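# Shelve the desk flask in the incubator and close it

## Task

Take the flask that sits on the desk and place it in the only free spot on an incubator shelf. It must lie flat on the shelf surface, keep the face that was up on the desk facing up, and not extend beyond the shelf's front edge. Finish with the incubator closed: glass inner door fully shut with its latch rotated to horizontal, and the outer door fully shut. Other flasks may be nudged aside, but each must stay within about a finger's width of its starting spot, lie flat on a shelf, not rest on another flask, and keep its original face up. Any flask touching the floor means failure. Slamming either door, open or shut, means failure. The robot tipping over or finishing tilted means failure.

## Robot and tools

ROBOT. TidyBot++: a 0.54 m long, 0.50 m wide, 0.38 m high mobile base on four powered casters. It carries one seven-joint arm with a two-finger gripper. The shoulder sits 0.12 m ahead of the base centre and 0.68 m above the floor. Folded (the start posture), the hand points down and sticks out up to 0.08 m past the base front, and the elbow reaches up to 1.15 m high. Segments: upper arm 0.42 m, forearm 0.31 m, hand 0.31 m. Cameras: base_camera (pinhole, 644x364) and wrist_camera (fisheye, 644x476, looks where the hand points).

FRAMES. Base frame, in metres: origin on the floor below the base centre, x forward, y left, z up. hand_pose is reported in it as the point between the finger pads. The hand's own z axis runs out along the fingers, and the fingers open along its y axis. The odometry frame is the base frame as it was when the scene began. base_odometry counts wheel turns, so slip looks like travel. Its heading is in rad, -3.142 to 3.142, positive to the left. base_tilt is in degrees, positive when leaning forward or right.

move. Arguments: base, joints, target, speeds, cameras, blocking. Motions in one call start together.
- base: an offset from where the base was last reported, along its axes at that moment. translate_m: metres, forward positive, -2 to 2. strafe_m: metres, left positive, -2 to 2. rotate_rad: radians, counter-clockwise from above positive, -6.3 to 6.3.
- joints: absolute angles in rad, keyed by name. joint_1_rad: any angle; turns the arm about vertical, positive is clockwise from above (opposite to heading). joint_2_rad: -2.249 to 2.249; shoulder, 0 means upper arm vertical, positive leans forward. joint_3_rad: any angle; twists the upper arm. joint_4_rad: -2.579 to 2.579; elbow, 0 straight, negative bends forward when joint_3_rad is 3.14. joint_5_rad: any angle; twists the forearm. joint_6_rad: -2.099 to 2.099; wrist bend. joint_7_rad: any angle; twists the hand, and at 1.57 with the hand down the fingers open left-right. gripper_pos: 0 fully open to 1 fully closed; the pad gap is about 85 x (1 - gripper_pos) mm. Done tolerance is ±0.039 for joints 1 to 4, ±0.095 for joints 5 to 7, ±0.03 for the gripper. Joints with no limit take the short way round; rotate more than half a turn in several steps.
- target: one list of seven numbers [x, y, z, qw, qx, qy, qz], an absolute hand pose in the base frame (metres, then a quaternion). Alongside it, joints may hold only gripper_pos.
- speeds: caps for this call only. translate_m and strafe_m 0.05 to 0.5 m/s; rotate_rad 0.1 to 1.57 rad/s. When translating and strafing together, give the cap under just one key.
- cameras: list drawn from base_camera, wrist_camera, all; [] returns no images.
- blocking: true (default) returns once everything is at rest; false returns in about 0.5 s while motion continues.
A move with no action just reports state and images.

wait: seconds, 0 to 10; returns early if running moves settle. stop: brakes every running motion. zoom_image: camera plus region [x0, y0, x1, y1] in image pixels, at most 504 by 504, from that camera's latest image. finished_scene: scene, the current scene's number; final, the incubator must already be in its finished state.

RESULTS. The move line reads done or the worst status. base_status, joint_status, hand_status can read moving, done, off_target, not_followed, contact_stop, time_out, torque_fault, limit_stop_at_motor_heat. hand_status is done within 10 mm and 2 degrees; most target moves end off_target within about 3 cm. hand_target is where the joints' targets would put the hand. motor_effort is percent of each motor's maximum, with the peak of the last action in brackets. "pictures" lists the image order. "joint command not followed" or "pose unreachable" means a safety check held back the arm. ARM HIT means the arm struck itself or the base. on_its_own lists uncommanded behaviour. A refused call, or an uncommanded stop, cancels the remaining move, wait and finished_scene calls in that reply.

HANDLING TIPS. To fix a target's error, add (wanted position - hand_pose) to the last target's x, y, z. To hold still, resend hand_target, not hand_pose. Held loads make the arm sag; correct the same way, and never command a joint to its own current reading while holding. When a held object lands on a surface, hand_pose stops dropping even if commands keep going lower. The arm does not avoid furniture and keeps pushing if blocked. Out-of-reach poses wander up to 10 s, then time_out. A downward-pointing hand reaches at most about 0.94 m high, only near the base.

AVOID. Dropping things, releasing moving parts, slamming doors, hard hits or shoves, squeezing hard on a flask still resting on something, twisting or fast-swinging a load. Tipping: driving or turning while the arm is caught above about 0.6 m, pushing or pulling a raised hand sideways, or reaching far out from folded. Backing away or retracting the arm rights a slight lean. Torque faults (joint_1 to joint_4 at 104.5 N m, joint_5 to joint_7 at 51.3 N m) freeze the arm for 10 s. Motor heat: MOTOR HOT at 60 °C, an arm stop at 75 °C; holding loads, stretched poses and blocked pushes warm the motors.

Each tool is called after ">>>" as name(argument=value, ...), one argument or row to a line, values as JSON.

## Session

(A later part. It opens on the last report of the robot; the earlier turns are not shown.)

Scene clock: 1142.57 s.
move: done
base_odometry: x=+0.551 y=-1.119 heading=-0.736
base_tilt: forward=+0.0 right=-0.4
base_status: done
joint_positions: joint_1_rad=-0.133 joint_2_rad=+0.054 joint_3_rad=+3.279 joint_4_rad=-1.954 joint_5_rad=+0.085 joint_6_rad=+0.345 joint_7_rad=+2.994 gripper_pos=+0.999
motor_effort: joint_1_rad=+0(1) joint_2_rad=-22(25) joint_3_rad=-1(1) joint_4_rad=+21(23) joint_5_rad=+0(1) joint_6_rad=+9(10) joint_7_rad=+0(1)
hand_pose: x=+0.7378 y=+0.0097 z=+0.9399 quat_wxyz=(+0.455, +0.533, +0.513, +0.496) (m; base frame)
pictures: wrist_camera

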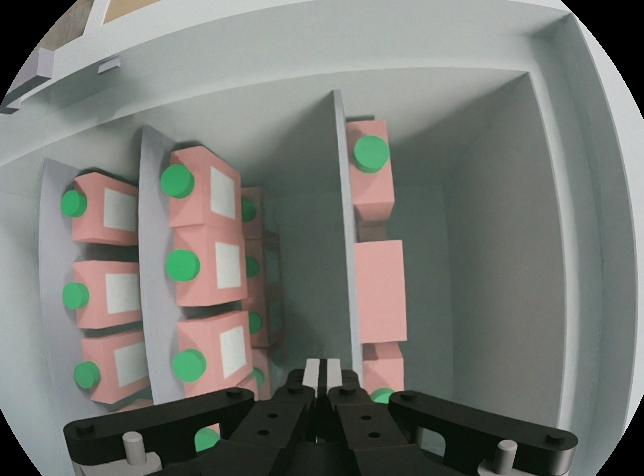

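>>> move(
  base={"translate_m":0.025},
  speeds={"translate_m":0.05},
  cameras=["wrist_camera"],
)

>>> move(
  base={"translate_m":0.02},
  speeds={"translate_m":0.05},
  cameras=["wrist_camera"],
)

>>> zoom_image(
  camera="wrist_camera",
  region=[0, 0, 250, 230],
)

Scene clock: 1150.67 s.
move: done
base_odometry: x=+0.569 y=-1.135 heading=-0.736
base_tilt: forward=+0.1 right=-0.3
base_status: done
joint_positions: joint_1_rad=-0.133 joint_2_rad=+0.055 joint_3_rad=+3.279 joint_4_rad=-1.954 joint_5_rad=+0.085 joint_6_rad=+0.346 joint_7_rad=+2.994 gripper_pos=+0.999
motor_effort: joint_1_rad=+0(1) joint_2_rad=-22(25) joint_3_rad=-1(2) joint_4_rad=+21(24) joint_5_rad=+0(1) joint_6_rad=+9(10) joint_7_rad=+0(1)
hand_pose: x=+0.7381 y=+0.0097 z=+0.9398 quat_wxyz=(+0.455, +0.533, +0.513, +0.496) (m; base frame)
pictures: wrist_camera

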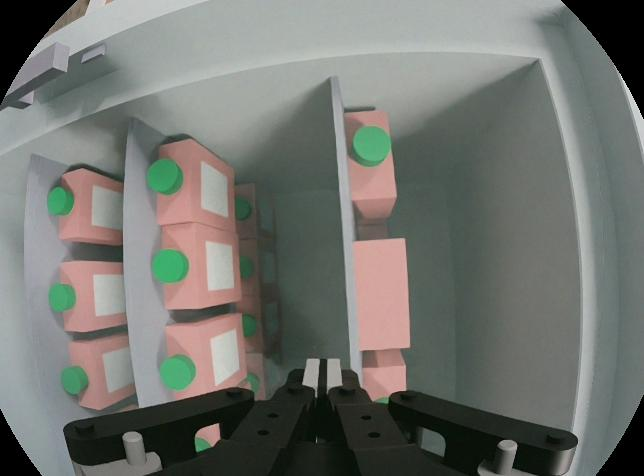

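Scene clock: 1151.53 s.
move: done
base_odometry: x=+0.584 y=-1.149 heading=-0.735
base_tilt: forward=+0.0 right=-0.3
base_status: done
joint_positions: joint_1_rad=-0.133 joint_2_rad=+0.056 joint_3_rad=+3.279 joint_4_rad=-1.953 joint_5_rad=+0.085 joint_6_rad=+0.346 joint_7_rad=+2.994 gripper_pos=+0.999
motor_effort: joint_1_rad=+0(1) joint_2_rad=-23(26) joint_3_rad=-1(1) joint_4_rad=+21(24) joint_5_rad=+0(1) joint_6_rad=+9(10) joint_7_rad=+0(1)
hand_pose: x=+0.7386 y=+0.0098 z=+0.9396 quat_wxyz=(+0.455, +0.533, +0.513, +0.496) (m; base frame)
pictures: wrist_camera

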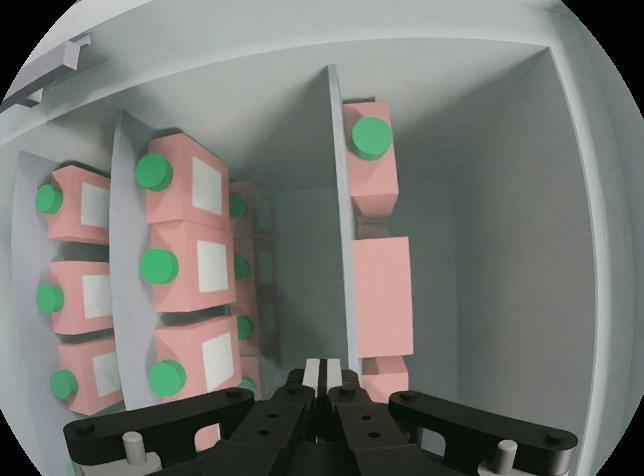

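Scaled by 2.016.

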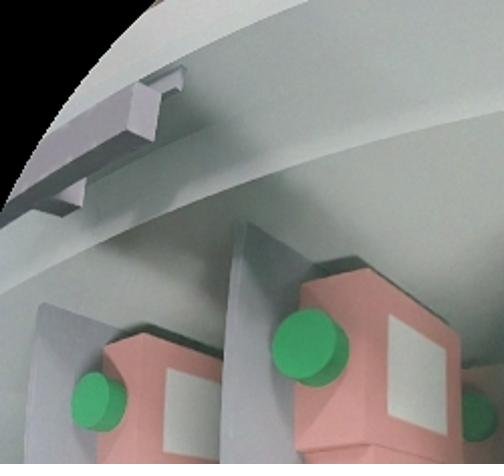

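>>> move(
  base={"translate_m":0.025},
  speeds={"translate_m":0.05},
  cameras=["wrist_camera"],
)

>>> move(
  base={"translate_m":0.02},
  speeds={"translate_m":0.05},
  cameras=["wrist_camera"],
)

>>> zoom_image(
  camera="wrist_camera",
  region=[0, 0, 250, 230],
)

Scene clock: 1163.17 s.
move: done
base_odometry: x=+0.603 y=-1.165 heading=-0.735
base_tilt: forward=+0.0 right=-0.3
base_status: done
joint_positions: joint_1_rad=-0.133 joint_2_rad=+0.057 joint_3_rad=+3.279 joint_4_rad=-1.953 joint_5_rad=+0.085 joint_6_rad=+0.346 joint_7_rad=+2.994 gripper_pos=+0.999
motor_effort: joint_1_rad=+0(1) joint_2_rad=-23(25) joint_3_rad=+0(1) joint_4_rad=+21(23) joint_5_rad=+0(1) joint_6_rad=+9(10) joint_7_rad=+0(1)
hand_pose: x=+0.7388 y=+0.0098 z=+0.9397 quat_wxyz=(+0.455, +0.533, +0.513, +0.496) (m; base frame)
pictures: wrist_camera

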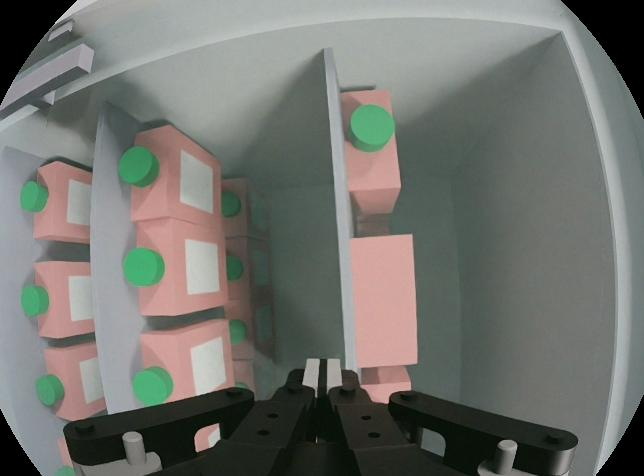

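Scene clock: 1164.03 s.
move: done
base_odometry: x=+0.618 y=-1.179 heading=-0.735
base_tilt: forward=+0.1 right=-0.3
base_status: done
joint_positions: joint_1_rad=-0.133 joint_2_rad=+0.058 joint_3_rad=+3.279 joint_4_rad=-1.952 joint_5_rad=+0.085 joint_6_rad=+0.347 joint_7_rad=+2.994 gripper_pos=+0.999
motor_effort: joint_1_rad=+0(1) joint_2_rad=-22(26) joint_3_rad=+0(2) joint_4_rad=+20(22) joint_5_rad=-1(1) joint_6_rad=+9(9) joint_7_rad=+0(1)
hand_pose: x=+0.7393 y=+0.0099 z=+0.9392 quat_wxyz=(+0.455, +0.533, +0.513, +0.496) (m; base frame)
pictures: wrist_camera

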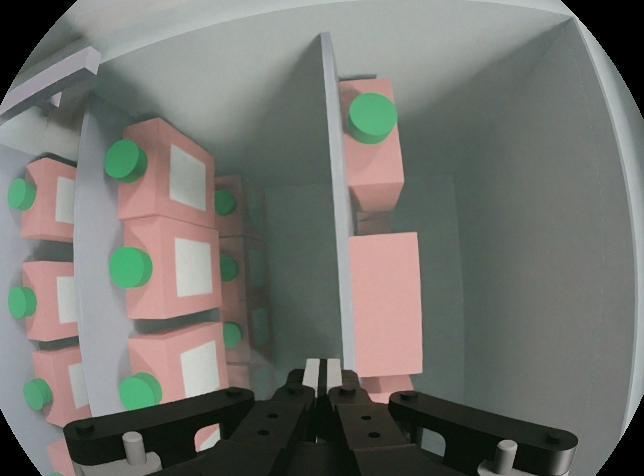

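Scaled by 2.016.

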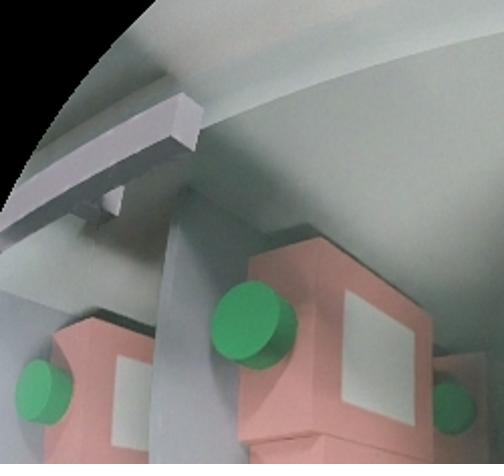

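>>> move(
  base={"translate_m":0.02},
  speeds={"translate_m":0.05},
  cameras=["wrist_camera"],
)

>>> move(
  base={"translate_m":0.02},
  speeds={"translate_m":0.05},
  cameras=["wrist_camera"],
)

>>> zoom_image(
  camera="wrist_camera",
  region=[0, 0, 250, 230],
)

Scene clock: 1172.80 s.
move: done
base_odometry: x=+0.633 y=-1.192 heading=-0.735
base_tilt: forward=+0.1 right=-0.3
base_status: done
joint_positions: joint_1_rad=-0.135 joint_2_rad=+0.027 joint_3_rad=+3.279 joint_4_rad=-1.984 joint_5_rad=+0.085 joint_6_rad=+0.347 joint_7_rad=+2.994 gripper_pos=+0.999
motor_effort: joint_1_rad=-1(2) joint_2_rad=-17(23) joint_3_rad=-1(3) joint_4_rad=+28(31) joint_5_rad=+0(1) joint_6_rad=+12(14) joint_7_rad=+0(1)
hand_pose: x=+0.7261 y=+0.0098 z=+0.9396 quat_wxyz=(+0.454, +0.533, +0.512, +0.498) (m; base frame)
pictures: wrist_camera

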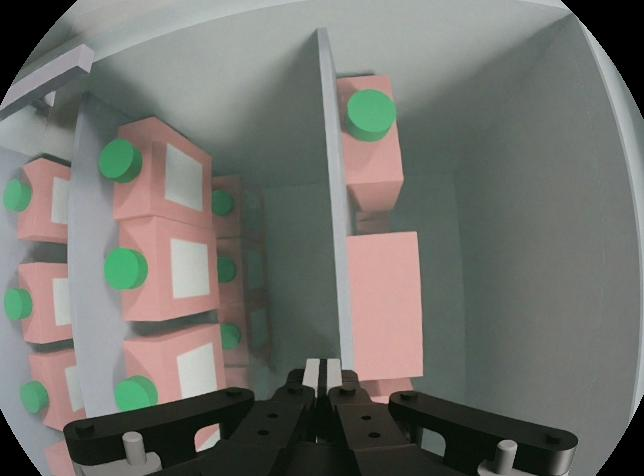

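Scene clock: 1173.70 s.
move: done
base_odometry: x=+0.647 y=-1.205 heading=-0.735
base_tilt: forward=+0.1 right=-0.3
base_status: done
joint_positions: joint_1_rad=-0.137 joint_2_rad=-0.017 joint_3_rad=+3.279 joint_4_rad=-2.028 joint_5_rad=+0.085 joint_6_rad=+0.347 joint_7_rad=+2.994 gripper_pos=+0.999
motor_effort: joint_1_rad=+0(3) joint_2_rad=-7(17) joint_3_rad=+1(4) joint_4_rad=+36(38) joint_5_rad=-1(1) joint_6_rad=+16(17) joint_7_rad=+0(1)
hand_pose: x=+0.7075 y=+0.0097 z=+0.9394 quat_wxyz=(+0.451, +0.534, +0.511, +0.500) (m; base frame)
pictures: wrist_camera

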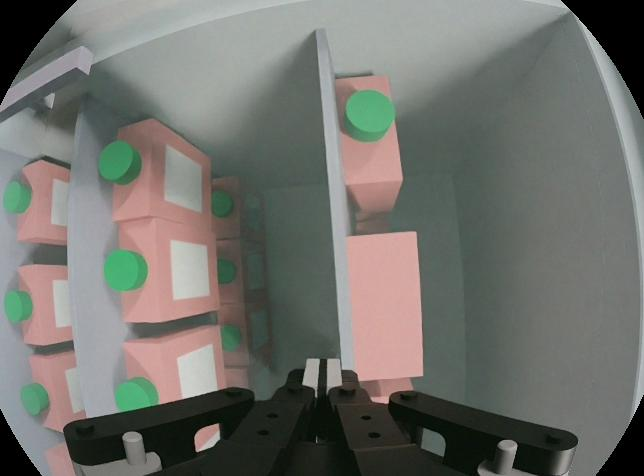

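Scaled by 2.016.

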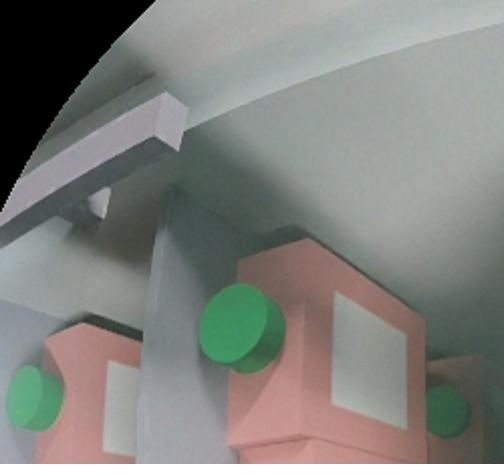

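>>> move(
  base={"translate_m":-0.2},
  speeds={"translate_m":0.1},
  cameras=[],
)

>>> move(
  joints={"joint_1_rad":0,"joint_2_rad":-0.342,"joint_3_rad":3.141,"joint_4_rad":-2.35,"joint_5_rad":0,"joint_6_rad":0.3,"joint_7_rad":1.6},
  base={"strafe_m":0.1},
)

>>> zoom_image(
  camera="wrist_camera",
  region=[150, 100, 550, 450],
)

Scene clock: 1191.87 s.
move: done
base_odometry: x=+0.499 y=-1.070 heading=-0.735
base_tilt: forward=+0.1 right=-0.3
base_status: done
joint_positions: joint_1_rad=-0.137 joint_2_rad=+0.052 joint_3_rad=+3.280 joint_4_rad=-1.949 joint_5_rad=+0.085 joint_6_rad=+0.360 joint_7_rad=+2.994 gripper_pos=+0.999
motor_effort: joint_1_rad=+0(2) joint_2_rad=-22(24) joint_3_rad=-1(2) joint_4_rad=+21(34) joint_5_rad=+0(1) joint_6_rad=+9(14) joint_7_rad=+0(1)
hand_pose: x=+0.7385 y=+0.0115 z=+0.9490 quat_wxyz=(+0.460, +0.526, +0.508, +0.503) (m; base frame)
pictures: none

Scene clock: 1194.10 s.
move: done
base_odometry: x=+0.566 y=-0.996 heading=-0.735
base_tilt: forward=+0.1 right=-0.4
base_status: done
joint_positions: joint_1_rad=-0.016 joint_2_rad=-0.328 joint_3_rad=+3.160 joint_4_rad=-2.340 joint_5_rad=+0.072 joint_6_rad=+0.350 joint_7_rad=+1.680 gripper_pos=+0.999
joint_status: all done
motor_effort: joint_1_rad=+0(3) joint_2_rad=-8(24) joint_3_rad=-1(4) joint_4_rad=+21(22) joint_5_rad=+0(2) joint_6_rad=+9(10) joint_7_rad=+0(1)
hand_pose: x=+0.5777 y=+0.0071 z=+0.9173 quat_wxyz=(+0.049, +0.735, +0.071, +0.672) (m; base frame)
pictures: base_camera, wrist_camera

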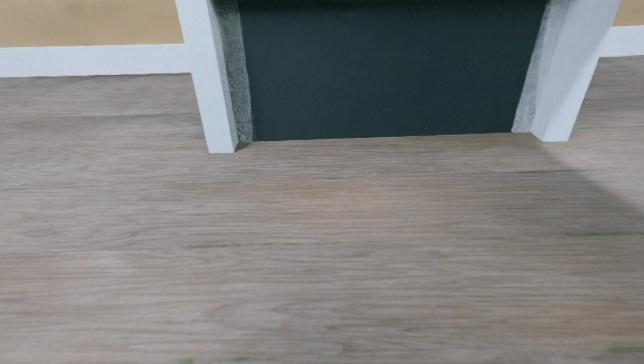

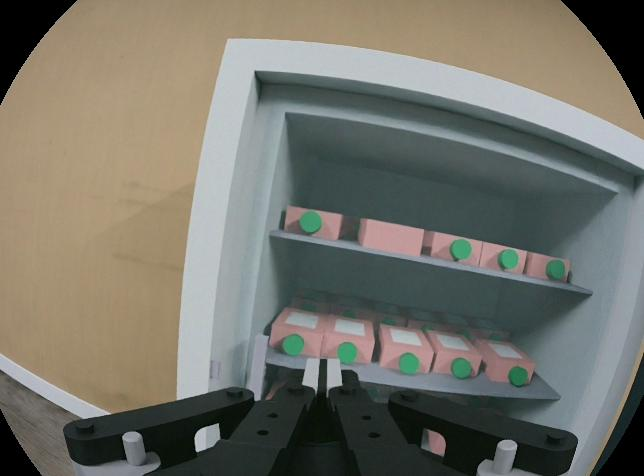

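Scaled by 1.260.

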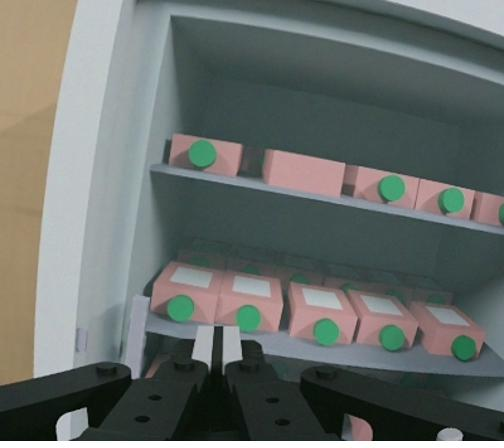

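>>> move(
  joints={"joint_1_rad":0,"joint_2_rad":-0.342,"joint_4_rad":-2.4,"joint_5_rad":-0.03,"joint_6_rad":0.25,"joint_7_rad":1.5},
  base={"strafe_m":0.08,"translate_m":-0.12},
)

>>> zoom_image(
  camera="wrist_camera",
  region=[200, 180, 480, 450],
)

Scene clock: 1201.93 s.
move: done
base_odometry: x=+0.530 y=-0.856 heading=-0.735
base_tilt: forward=+0.0 right=-0.3
base_status: done
joint_positions: joint_1_rad=-0.014 joint_2_rad=-0.338 joint_3_rad=+3.155 joint_4_rad=-2.393 joint_5_rad=+0.041 joint_6_rad=+0.299 joint_7_rad=+1.574 gripper_pos=+0.999
joint_status: all done
motor_effort: joint_1_rad=+0(2) joint_2_rad=-8(11) joint_3_rad=+0(2) joint_4_rad=+20(21) joint_5_rad=+0(1) joint_6_rad=+9(10) joint_7_rad=+1(1)
hand_pose: x=+0.5637 y=+0.0050 z=+0.8749 quat_wxyz=(+0.007, +0.769, +0.020, +0.638) (m; base frame)
pictures: base_camera, wrist_camera

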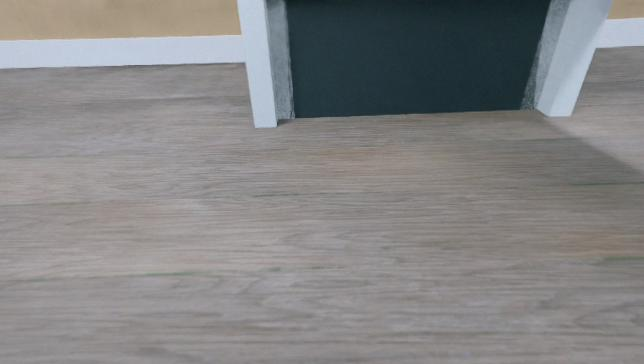

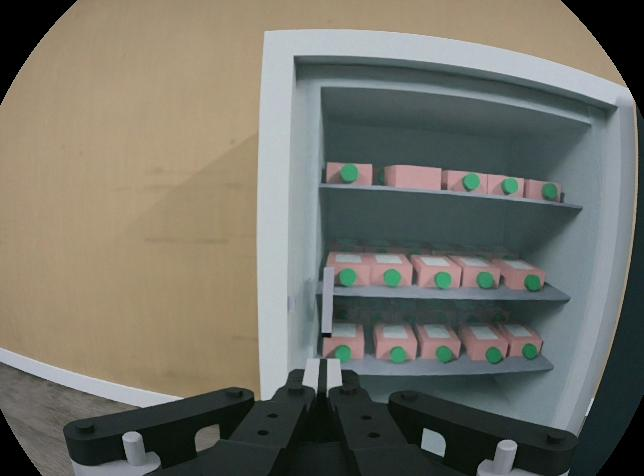

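Scaled by 1.800.

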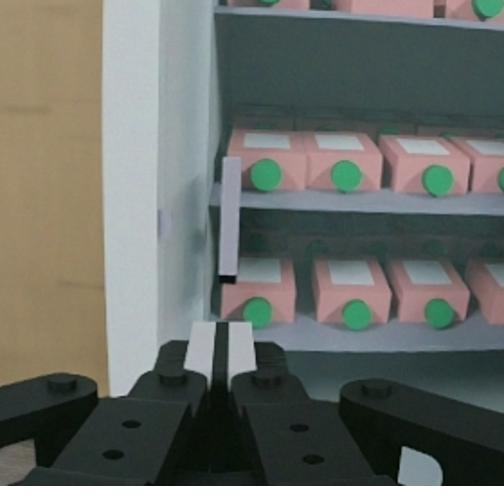

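>>> move(
  joints={"joint_1_rad":0,"joint_2_rad":0.236,"joint_4_rad":-2.318,"joint_6_rad":0.88},
  base={"strafe_m":-0.04},
)

Scene clock: 1231.13 s.
move: done
base_odometry: x=+0.503 y=-0.886 heading=-0.735
base_tilt: forward=+0.0 right=-0.3
base_status: done
joint_positions: joint_1_rad=-0.009 joint_2_rad=+0.231 joint_3_rad=+3.150 joint_4_rad=-2.336 joint_5_rad=+0.039 joint_6_rad=+0.828 joint_7_rad=+1.574 gripper_pos=+0.999
joint_status: all done
motor_effort: joint_1_rad=+0(2) joint_2_rad=-23(24) joint_3_rad=-1(3) joint_4_rad=+14(21) joint_5_rad=+0(1) joint_6_rad=+9(10) joint_7_rad=+1(1)
hand_pose: x=+0.6930 y=+0.0107 z=+0.7753 quat_wxyz=(-0.001, +0.764, +0.022, +0.645) (m; base frame)
pictures: base_camera, wrist_camera

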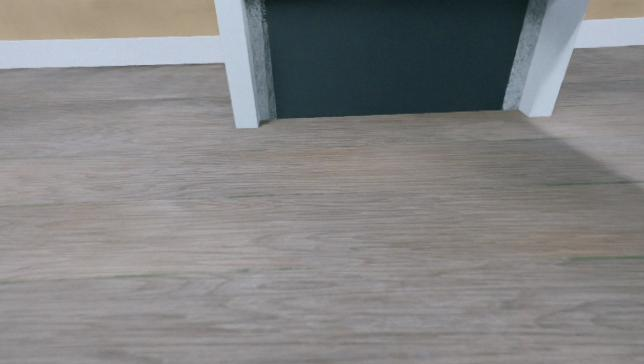

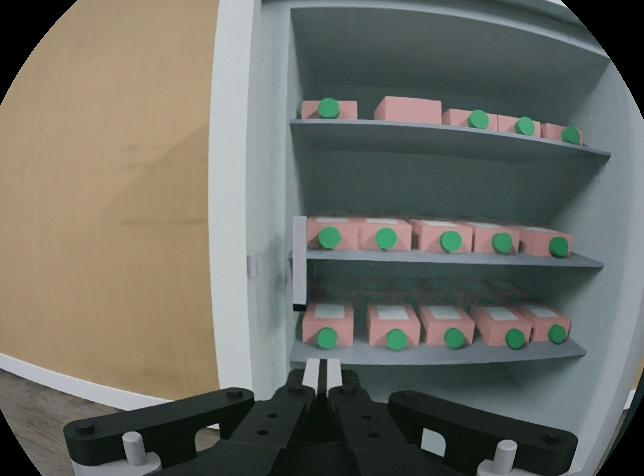

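>>> move(
  joints={"joint_2_rad":0.236,"joint_4_rad":-2.318,"joint_6_rad":1.02},
  base={"strafe_m":-0.015,"translate_m":0.2},
  speeds={"translate_m":0.15},
)

>>> zoom_image(
  camera="wrist_camera",
  region=[200, 200, 460, 440],
)

Scene clock: 1250.37 s.
move: done
base_odometry: x=+0.642 y=-1.031 heading=-0.735
base_tilt: forward=+0.1 right=-0.4
base_status: done
joint_positions: joint_1_rad=-0.009 joint_2_rad=+0.239 joint_3_rad=+3.150 joint_4_rad=-2.324 joint_5_rad=+0.039 joint_6_rad=+0.988 joint_7_rad=+1.574 gripper_pos=+0.999
joint_status: all done
motor_effort: joint_1_rad=-1(1) joint_2_rad=-23(25) joint_3_rad=-1(2) joint_4_rad=+15(18) joint_5_rad=+0(1) joint_6_rad=+9(10) joint_7_rad=+1(1)
hand_pose: x=+0.7017 y=+0.0120 z=+0.8264 quat_wxyz=(-0.002, +0.708, +0.021, +0.706) (m; base frame)
pictures: base_camera, wrist_camera

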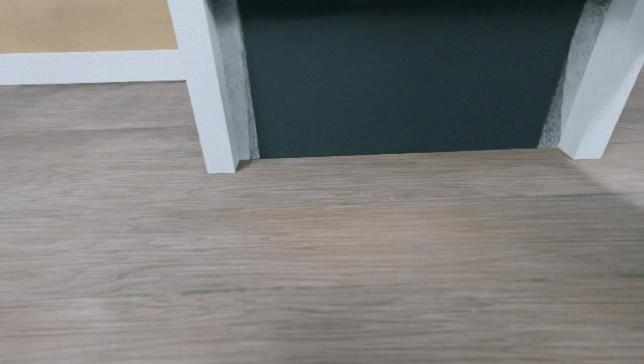

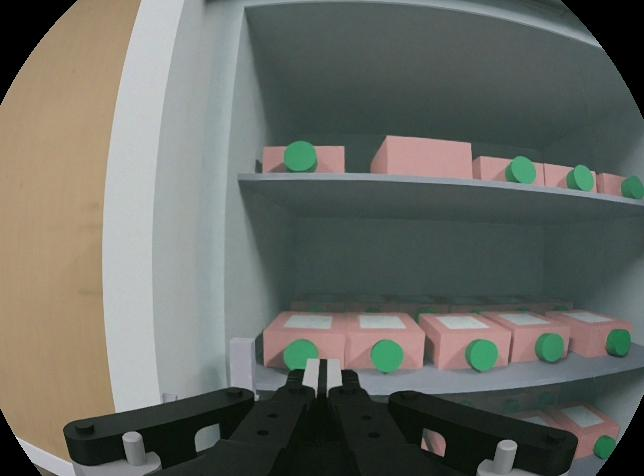

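Scaled by 1.938.

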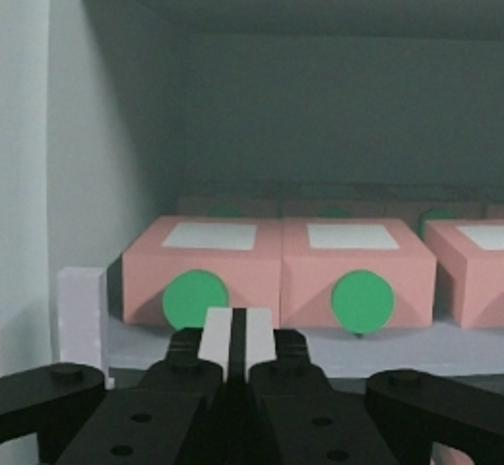

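>>> move(
  joints={"joint_2_rad":0.268},
  cameras=["wrist_camera"],
)

>>> move(
  base={"translate_m":0.105},
  speeds={"translate_m":0.06},
)

>>> zoom_image(
  camera="wrist_camera",
  region=[150, 220, 480, 476],
)

Scene clock: 1274.73 s.
move: done
base_odometry: x=+0.642 y=-1.031 heading=-0.735
base_tilt: forward=+0.1 right=-0.3
joint_positions: joint_1_rad=-0.009 joint_2_rad=+0.263 joint_3_rad=+3.150 joint_4_rad=-2.324 joint_5_rad=+0.039 joint_6_rad=+0.988 joint_7_rad=+1.574 gripper_pos=+0.999
joint_status: all done
motor_effort: joint_1_rad=+0(1) joint_2_rad=-24(25) joint_3_rad=-1(2) joint_4_rad=+15(15) joint_5_rad=+0(0) joint_6_rad=+9(9) joint_7_rad=+0(1)
hand_pose: x=+0.7051 y=+0.0120 z=+0.8119 quat_wxyz=(-0.002, +0.717, +0.021, +0.697) (m; base frame)
pictures: wrist_camera

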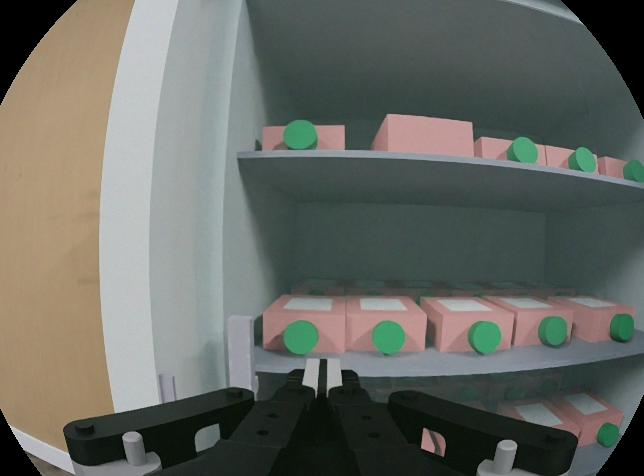

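Scene clock: 1276.97 s.
move: done
base_odometry: x=+0.720 y=-1.102 heading=-0.735
base_tilt: forward=+0.0 right=-0.4
base_status: done
joint_positions: joint_1_rad=-0.009 joint_2_rad=+0.266 joint_3_rad=+3.150 joint_4_rad=-2.324 joint_5_rad=+0.039 joint_6_rad=+0.988 joint_7_rad=+1.574 gripper_pos=+0.999
motor_effort: joint_1_rad=+0(2) joint_2_rad=-24(26) joint_3_rad=-1(2) joint_4_rad=+15(16) joint_5_rad=+0(1) joint_6_rad=+9(9) joint_7_rad=+1(1)
hand_pose: x=+0.7055 y=+0.0120 z=+0.8103 quat_wxyz=(-0.002, +0.718, +0.021, +0.696) (m; base frame)
pictures: base_camera, wrist_camera

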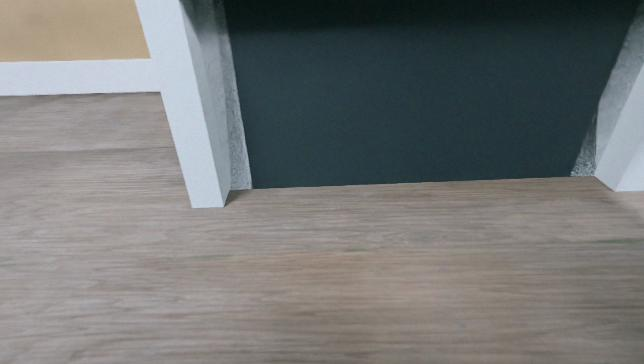

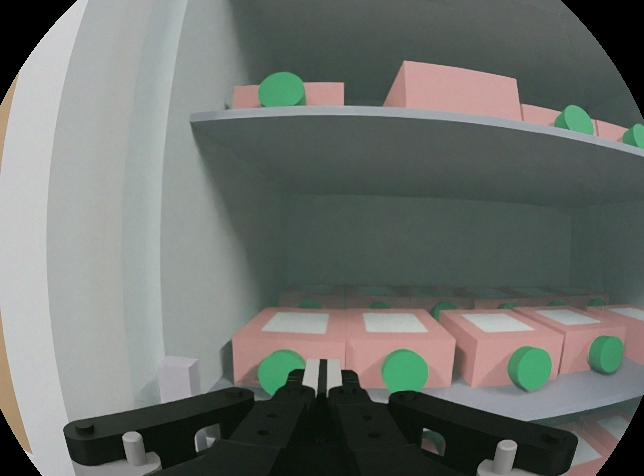

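Scaled by 1.527.

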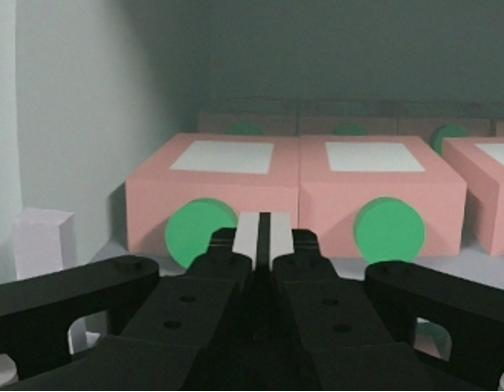

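>>> move(
  base={"translate_m":0.018},
  speeds={"translate_m":0.05},
  cameras=[],
)

>>> move(
  base={"strafe_m":0.045},
  speeds={"strafe_m":0.05},
)

>>> zoom_image(
  camera="wrist_camera",
  region=[100, 220, 480, 476],
)

Scene clock: 1289.17 s.
move: done
base_odometry: x=+0.733 y=-1.114 heading=-0.735
base_tilt: forward=+0.0 right=-0.3
base_status: done
joint_positions: joint_1_rad=-0.009 joint_2_rad=+0.267 joint_3_rad=+3.150 joint_4_rad=-2.325 joint_5_rad=+0.038 joint_6_rad=+0.989 joint_7_rad=+1.574 gripper_pos=+0.999
motor_effort: joint_1_rad=-1(1) joint_2_rad=-24(25) joint_3_rad=+0(2) joint_4_rad=+14(19) joint_5_rad=+0(1) joint_6_rad=+9(9) joint_7_rad=+0(1)
hand_pose: x=+0.7053 y=+0.0120 z=+0.8099 quat_wxyz=(-0.002, +0.718, +0.021, +0.696) (m; base frame)
pictures: none

Scene clock: 1290.53 s.
move: done
base_odometry: x=+0.763 y=-1.081 heading=-0.736
base_tilt: forward=+0.1 right=-0.3
base_status: done
joint_positions: joint_1_rad=-0.007 joint_2_rad=+0.267 joint_3_rad=+3.149 joint_4_rad=-2.325 joint_5_rad=+0.036 joint_6_rad=+0.989 joint_7_rad=+1.574 gripper_pos=+0.999
motor_effort: joint_1_rad=+0(2) joint_2_rad=-23(24) joint_3_rad=+0(3) joint_4_rad=+15(16) joint_5_rad=+0(1) joint_6_rad=+9(10) joint_7_rad=+1(1)
hand_pose: x=+0.7053 y=+0.0108 z=+0.8099 quat_wxyz=(-0.002, +0.718, +0.019, +0.696) (m; base frame)
pictures: base_camera, wrist_camera

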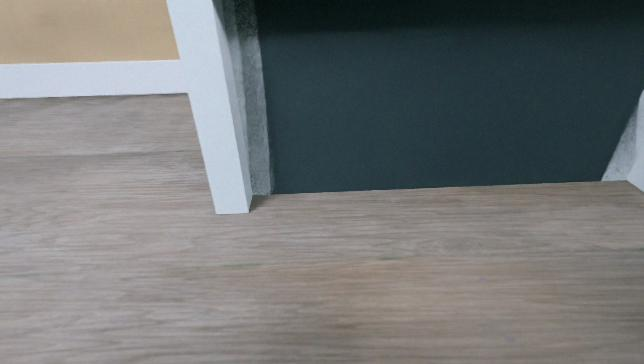

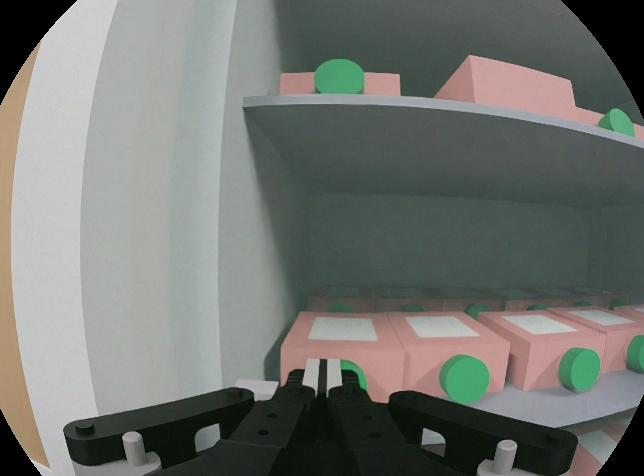

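Scaled by 1.326.

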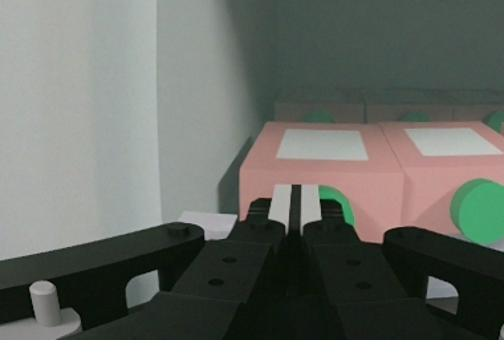

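>>> move(
  base={"strafe_m":0.03},
  speeds={"strafe_m":0.05},
  cameras=["wrist_camera"],
)

>>> zoom_image(
  camera="wrist_camera",
  region=[100, 220, 480, 476],
)

Scene clock: 1298.90 s.
move: done
base_odometry: x=+0.784 y=-1.058 heading=-0.736
base_tilt: forward=+0.1 right=-0.3
base_status: done
joint_positions: joint_1_rad=+0.019 joint_2_rad=+0.266 joint_3_rad=+3.156 joint_4_rad=-2.325 joint_5_rad=+0.007 joint_6_rad=+0.989 joint_7_rad=+1.574 gripper_pos=+0.999
motor_effort: joint_1_rad=-4(7) joint_2_rad=-21(24) joint_3_rad=-4(7) joint_4_rad=+17(18) joint_5_rad=+3(4) joint_6_rad=+8(10) joint_7_rad=+0(1)
hand_pose: x=+0.7051 y=-0.0157 z=+0.8098 quat_wxyz=(+0.013, +0.718, -0.006, +0.696) (m; base frame)
pictures: wrist_camera

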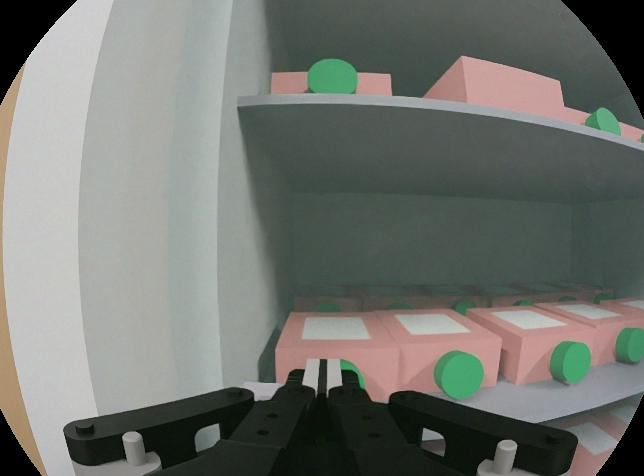

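Scaled by 1.326.

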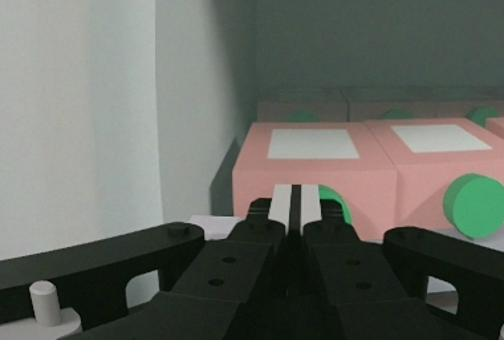

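>>> move(
  base={"strafe_m":-0.055},
  speeds={"strafe_m":0.08},
  cameras=[],
)

>>> move(
  base={"translate_m":-0.05},
  cameras=[],
)

>>> move(
  joints={"joint_1_rad":0,"joint_2_rad":0.560,"joint_3_rad":3.141,"joint_4_rad":-2.413,"joint_5_rad":0,"joint_6_rad":1.39},
)

>>> zoom_image(
  camera="wrist_camera",
  region=[100, 220, 480, 476],
)

Scene clock: 1322.93 s.
move: done
base_odometry: x=+0.747 y=-1.099 heading=-0.736
base_tilt: forward=+0.0 right=-0.4
base_status: done
joint_positions: joint_1_rad=+0.004 joint_2_rad=+0.267 joint_3_rad=+3.147 joint_4_rad=-2.325 joint_5_rad=+0.007 joint_6_rad=+0.989 joint_7_rad=+1.574 gripper_pos=+0.999
motor_effort: joint_1_rad=-1(4) joint_2_rad=-23(25) joint_3_rad=-1(4) joint_4_rad=+14(18) joint_5_rad=+0(3) joint_6_rad=+9(10) joint_7_rad=+1(1)
hand_pose: x=+0.7054 y=-0.0018 z=+0.8098 quat_wxyz=(+0.004, +0.718, +0.002, +0.696) (m; base frame)
pictures: none

Scene clock: 1323.87 s.
move: done
base_odometry: x=+0.710 y=-1.065 heading=-0.736
base_tilt: forward=+0.1 right=-0.3
base_status: done
joint_positions: joint_1_rad=+0.004 joint_2_rad=+0.269 joint_3_rad=+3.147 joint_4_rad=-2.325 joint_5_rad=+0.007 joint_6_rad=+0.990 joint_7_rad=+1.574 gripper_pos=+0.999
motor_effort: joint_1_rad=+0(2) joint_2_rad=-24(27) joint_3_rad=-1(2) joint_4_rad=+14(16) joint_5_rad=+0(1) joint_6_rad=+9(10) joint_7_rad=+0(1)
hand_pose: x=+0.7057 y=-0.0018 z=+0.8089 quat_wxyz=(+0.004, +0.719, +0.002, +0.695) (m; base frame)
pictures: none

Scene clock: 1325.53 s.
move: done
base_odometry: x=+0.710 y=-1.065 heading=-0.736
base_tilt: forward=+0.1 right=-0.3
joint_positions: joint_1_rad=+0.004 joint_2_rad=+0.560 joint_3_rad=+3.147 joint_4_rad=-2.400 joint_5_rad=+0.007 joint_6_rad=+1.338 joint_7_rad=+1.574 gripper_pos=+0.999
joint_status: all done
motor_effort: joint_1_rad=-1(1) joint_2_rad=-28(30) joint_3_rad=-1(2) joint_4_rad=+8(15) joint_5_rad=+0(1) joint_6_rad=+9(10) joint_7_rad=+1(1)
hand_pose: x=+0.7103 y=-0.0012 z=+0.7136 quat_wxyz=(+0.003, +0.725, +0.002, +0.689) (m; base frame)
pictures: base_camera, wrist_camera

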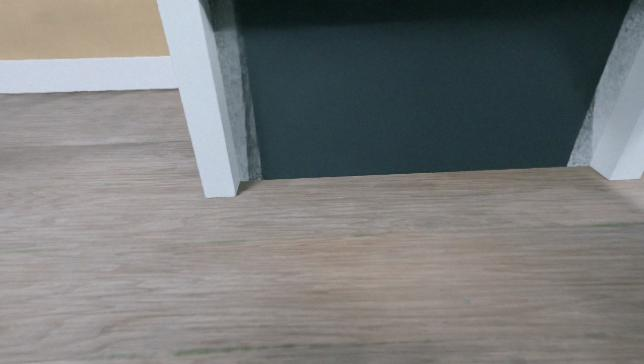

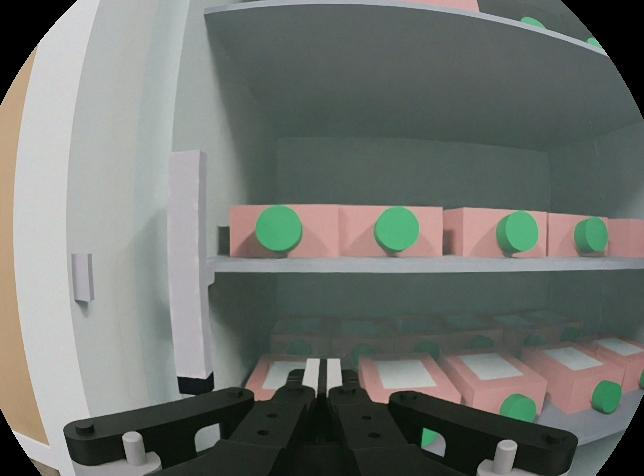

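Scaled by 1.326.

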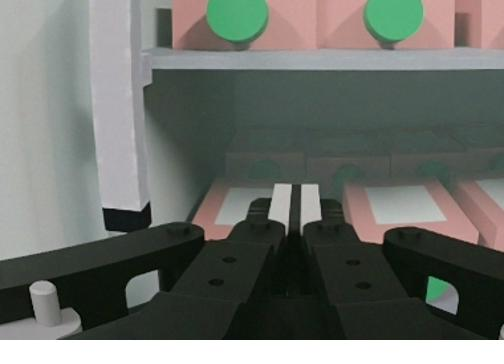

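>>> move(
  joints={"joint_2_rad":0.530},
  cameras=[],
)

>>> move(
  base={"translate_m":0.03},
  speeds={"translate_m":0.05},
  cameras=[],
)

>>> move(
  base={"strafe_m":0.055},
  speeds={"strafe_m":0.05},
)

>>> zoom_image(
  camera="wrist_camera",
  region=[100, 100, 480, 476],
)

Scene clock: 1343.00 s.
move: done
base_odometry: x=+0.710 y=-1.065 heading=-0.736
base_tilt: forward=+0.0 right=-0.3
joint_positions: joint_1_rad=+0.004 joint_2_rad=+0.546 joint_3_rad=+3.147 joint_4_rad=-2.400 joint_5_rad=+0.007 joint_6_rad=+1.342 joint_7_rad=+1.574 gripper_pos=+0.999
joint_status: all done
motor_effort: joint_1_rad=+0(1) joint_2_rad=-28(30) joint_3_rad=-2(2) joint_4_rad=+9(9) joint_5_rad=+0(1) joint_6_rad=+9(10) joint_7_rad=+0(1)
hand_pose: x=+0.7099 y=-0.0012 z=+0.7227 quat_wxyz=(+0.003, +0.719, +0.002, +0.695) (m; base frame)
pictures: none

Scene clock: 1344.07 s.
move: done
base_odometry: x=+0.732 y=-1.086 heading=-0.736
base_tilt: forward=+0.0 right=-0.3
base_status: done
joint_positions: joint_1_rad=+0.004 joint_2_rad=+0.545 joint_3_rad=+3.147 joint_4_rad=-2.402 joint_5_rad=+0.007 joint_6_rad=+1.343 joint_7_rad=+1.574 gripper_pos=+0.999
motor_effort: joint_1_rad=+0(2) joint_2_rad=-29(31) joint_3_rad=-1(3) joint_4_rad=+9(10) joint_5_rad=+0(1) joint_6_rad=+9(9) joint_7_rad=+0(1)
hand_pose: x=+0.7090 y=-0.0012 z=+0.7225 quat_wxyz=(+0.003, +0.719, +0.002, +0.695) (m; base frame)
pictures: none

Scene clock: 1345.63 s.
move: done
base_odometry: x=+0.769 y=-1.045 heading=-0.736
base_tilt: forward=+0.1 right=-0.3
base_status: done
joint_positions: joint_1_rad=+0.002 joint_2_rad=+0.545 joint_3_rad=+3.147 joint_4_rad=-2.403 joint_5_rad=+0.007 joint_6_rad=+1.344 joint_7_rad=+1.574 gripper_pos=+0.999
motor_effort: joint_1_rad=+0(4) joint_2_rad=-28(29) joint_3_rad=-1(3) joint_4_rad=+9(10) joint_5_rad=+0(2) joint_6_rad=+9(10) joint_7_rad=+1(1)
hand_pose: x=+0.7089 y=-0.0003 z=+0.7228 quat_wxyz=(+0.003, +0.719, +0.003, +0.695) (m; base frame)
pictures: base_camera, wrist_camera

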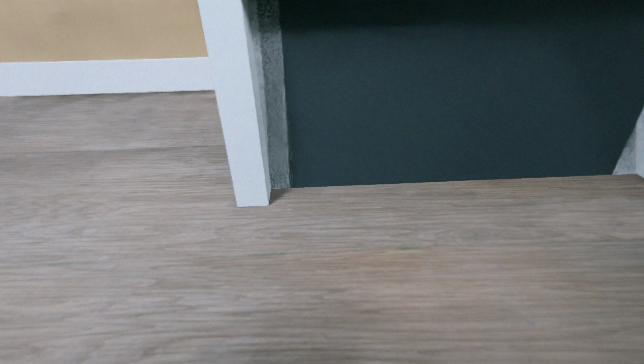

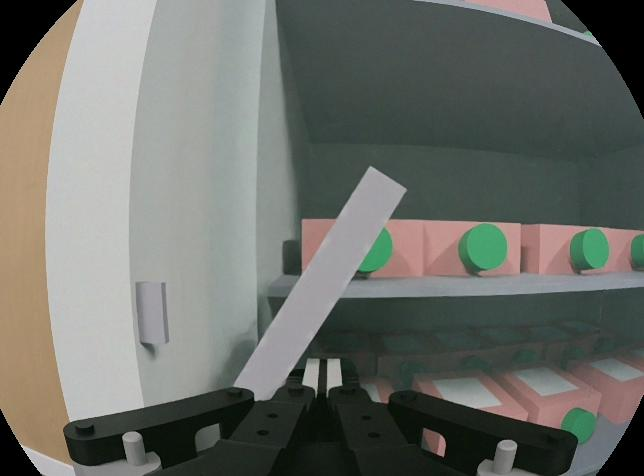

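Scaled by 1.326.

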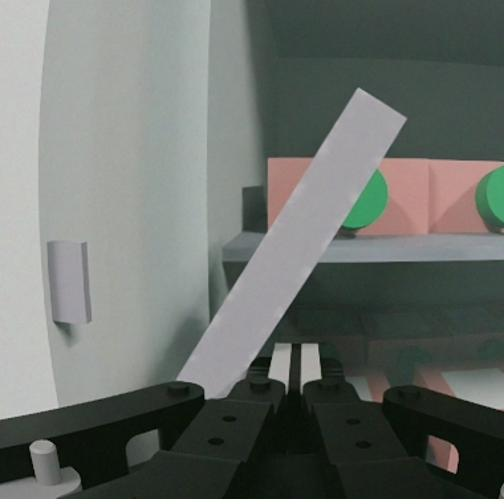

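>>> move(
  base={"strafe_m":0.03},
  speeds={"strafe_m":0.05},
  cameras=[],
)

>>> zoom_image(
  camera="wrist_camera",
  region=[100, 100, 480, 476],
)

>>> move(
  joints={"joint_2_rad":0.505},
)

Scene clock: 1353.47 s.
move: done
base_odometry: x=+0.789 y=-1.022 heading=-0.735
base_tilt: forward=+0.0 right=-0.3
base_status: done
joint_positions: joint_1_rad=+0.003 joint_2_rad=+0.545 joint_3_rad=+3.147 joint_4_rad=-2.403 joint_5_rad=+0.007 joint_6_rad=+1.344 joint_7_rad=+1.574 gripper_pos=+0.999
motor_effort: joint_1_rad=+0(4) joint_2_rad=-28(29) joint_3_rad=-2(4) joint_4_rad=+9(10) joint_5_rad=+0(2) joint_6_rad=+9(10) joint_7_rad=+0(1)
hand_pose: x=+0.7089 y=-0.0005 z=+0.7228 quat_wxyz=(+0.003, +0.719, +0.003, +0.695) (m; base frame)
pictures: none

Scaled by 1.326.

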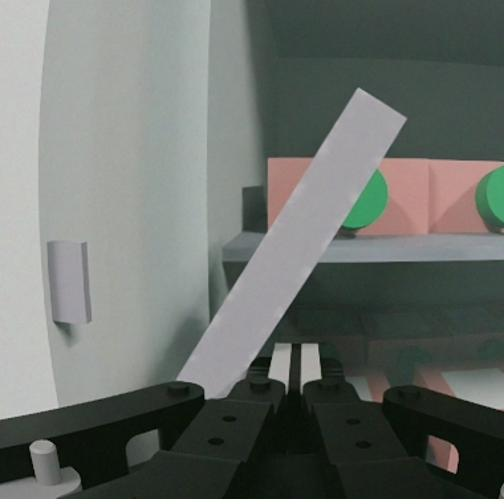

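Scene clock: 1354.10 s.
move: done
base_odometry: x=+0.789 y=-1.022 heading=-0.735
base_tilt: forward=+0.0 right=-0.2
joint_positions: joint_1_rad=+0.003 joint_2_rad=+0.531 joint_3_rad=+3.147 joint_4_rad=-2.403 joint_5_rad=+0.007 joint_6_rad=+1.344 joint_7_rad=+1.574 gripper_pos=+0.999
joint_status: all done
motor_effort: joint_1_rad=+0(1) joint_2_rad=-28(30) joint_3_rad=-1(2) joint_4_rad=+10(10) joint_5_rad=+0(1) joint_6_rad=+9(10) joint_7_rad=+1(1)
hand_pose: x=+0.7081 y=-0.0005 z=+0.7312 quat_wxyz=(+0.003, +0.714, +0.003, +0.700) (m; base frame)
pictures: base_camera, wrist_camera

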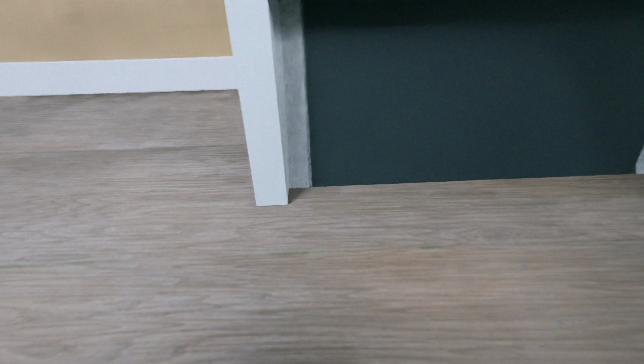

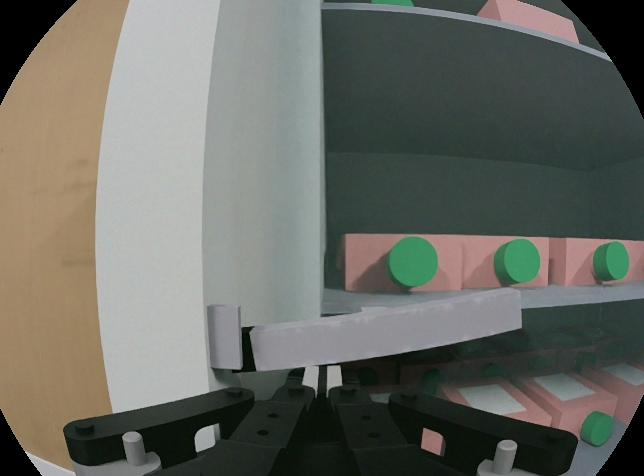

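>>> move(
  joints={"joint_2_rad":0.485},
  cameras=["wrist_camera"],
)

>>> zoom_image(
  camera="wrist_camera",
  region=[190, 230, 550, 420],
)

Scene clock: 1359.80 s.
move: done
base_odometry: x=+0.789 y=-1.022 heading=-0.735
base_tilt: forward=+0.1 right=-0.4
joint_positions: joint_1_rad=+0.003 joint_2_rad=+0.520 joint_3_rad=+3.147 joint_4_rad=-2.408 joint_5_rad=+0.007 joint_6_rad=+1.344 joint_7_rad=+1.574 gripper_pos=+0.999
joint_status: all done
motor_effort: joint_1_rad=-1(1) joint_2_rad=-30(32) joint_3_rad=-1(2) joint_4_rad=+10(13) joint_5_rad=+0(1) joint_6_rad=+11(14) joint_7_rad=+0(1)
hand_pose: x=+0.7060 y=-0.0005 z=+0.7355 quat_wxyz=(+0.003, +0.712, +0.003, +0.702) (m; base frame)
pictures: wrist_camera

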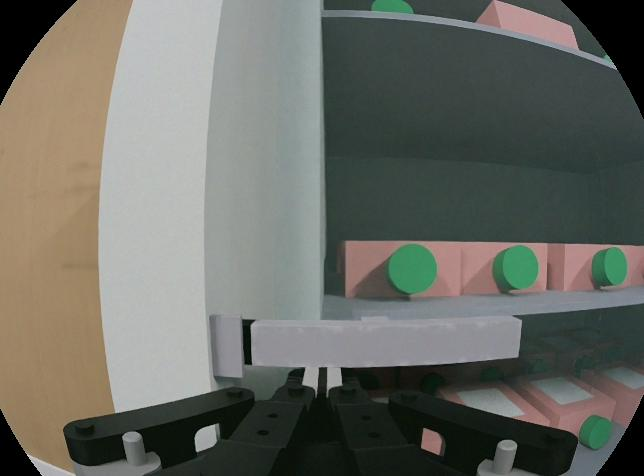

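Scaled by 1.400.

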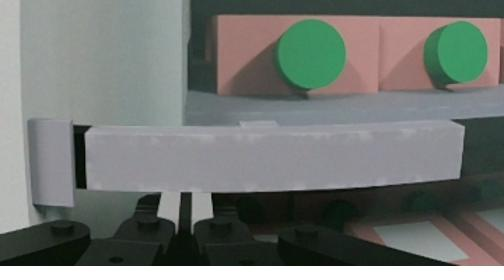

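>>> move(
  joints={"joint_2_rad":0.465},
  cameras=["wrist_camera"],
)

>>> zoom_image(
  camera="wrist_camera",
  region=[190, 230, 550, 420],
)

Scene clock: 1367.40 s.
move: off_target
base_odometry: x=+0.789 y=-1.022 heading=-0.735
base_tilt: forward=+0.1 right=-0.3
joint_positions: joint_1_rad=+0.003 joint_2_rad=+0.518 joint_3_rad=+3.147 joint_4_rad=-2.410 joint_5_rad=+0.007 joint_6_rad=+1.344 joint_7_rad=+1.574 gripper_pos=+0.999
joint_status: joint_2_rad off_target (ended at +0.518, target +0.465)
motor_effort: joint_1_rad=-1(1) joint_2_rad=-32(34) joint_3_rad=-2(2) joint_4_rad=+11(11) joint_5_rad=+1(1) joint_6_rad=+13(14) joint_7_rad=+0(1)
hand_pose: x=+0.7052 y=-0.0005 z=+0.7357 quat_wxyz=(+0.003, +0.712, +0.003, +0.702) (m; base frame)
pictures: wrist_camera

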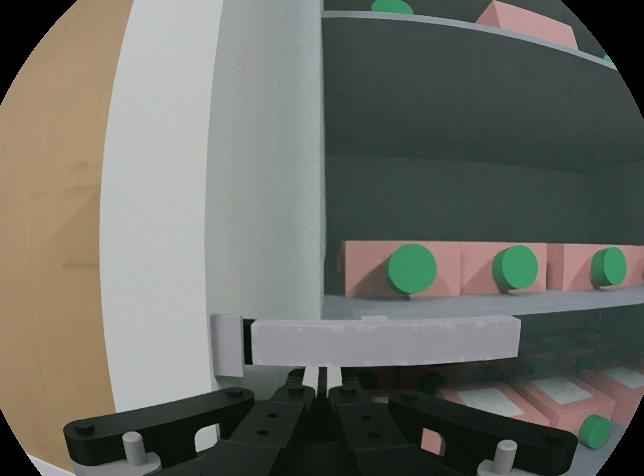

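Scaled by 1.400.

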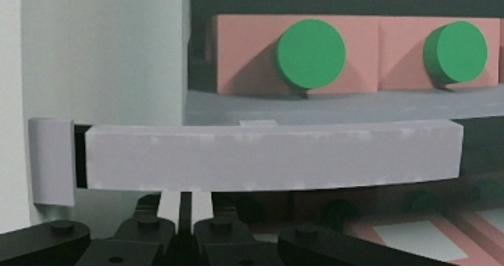

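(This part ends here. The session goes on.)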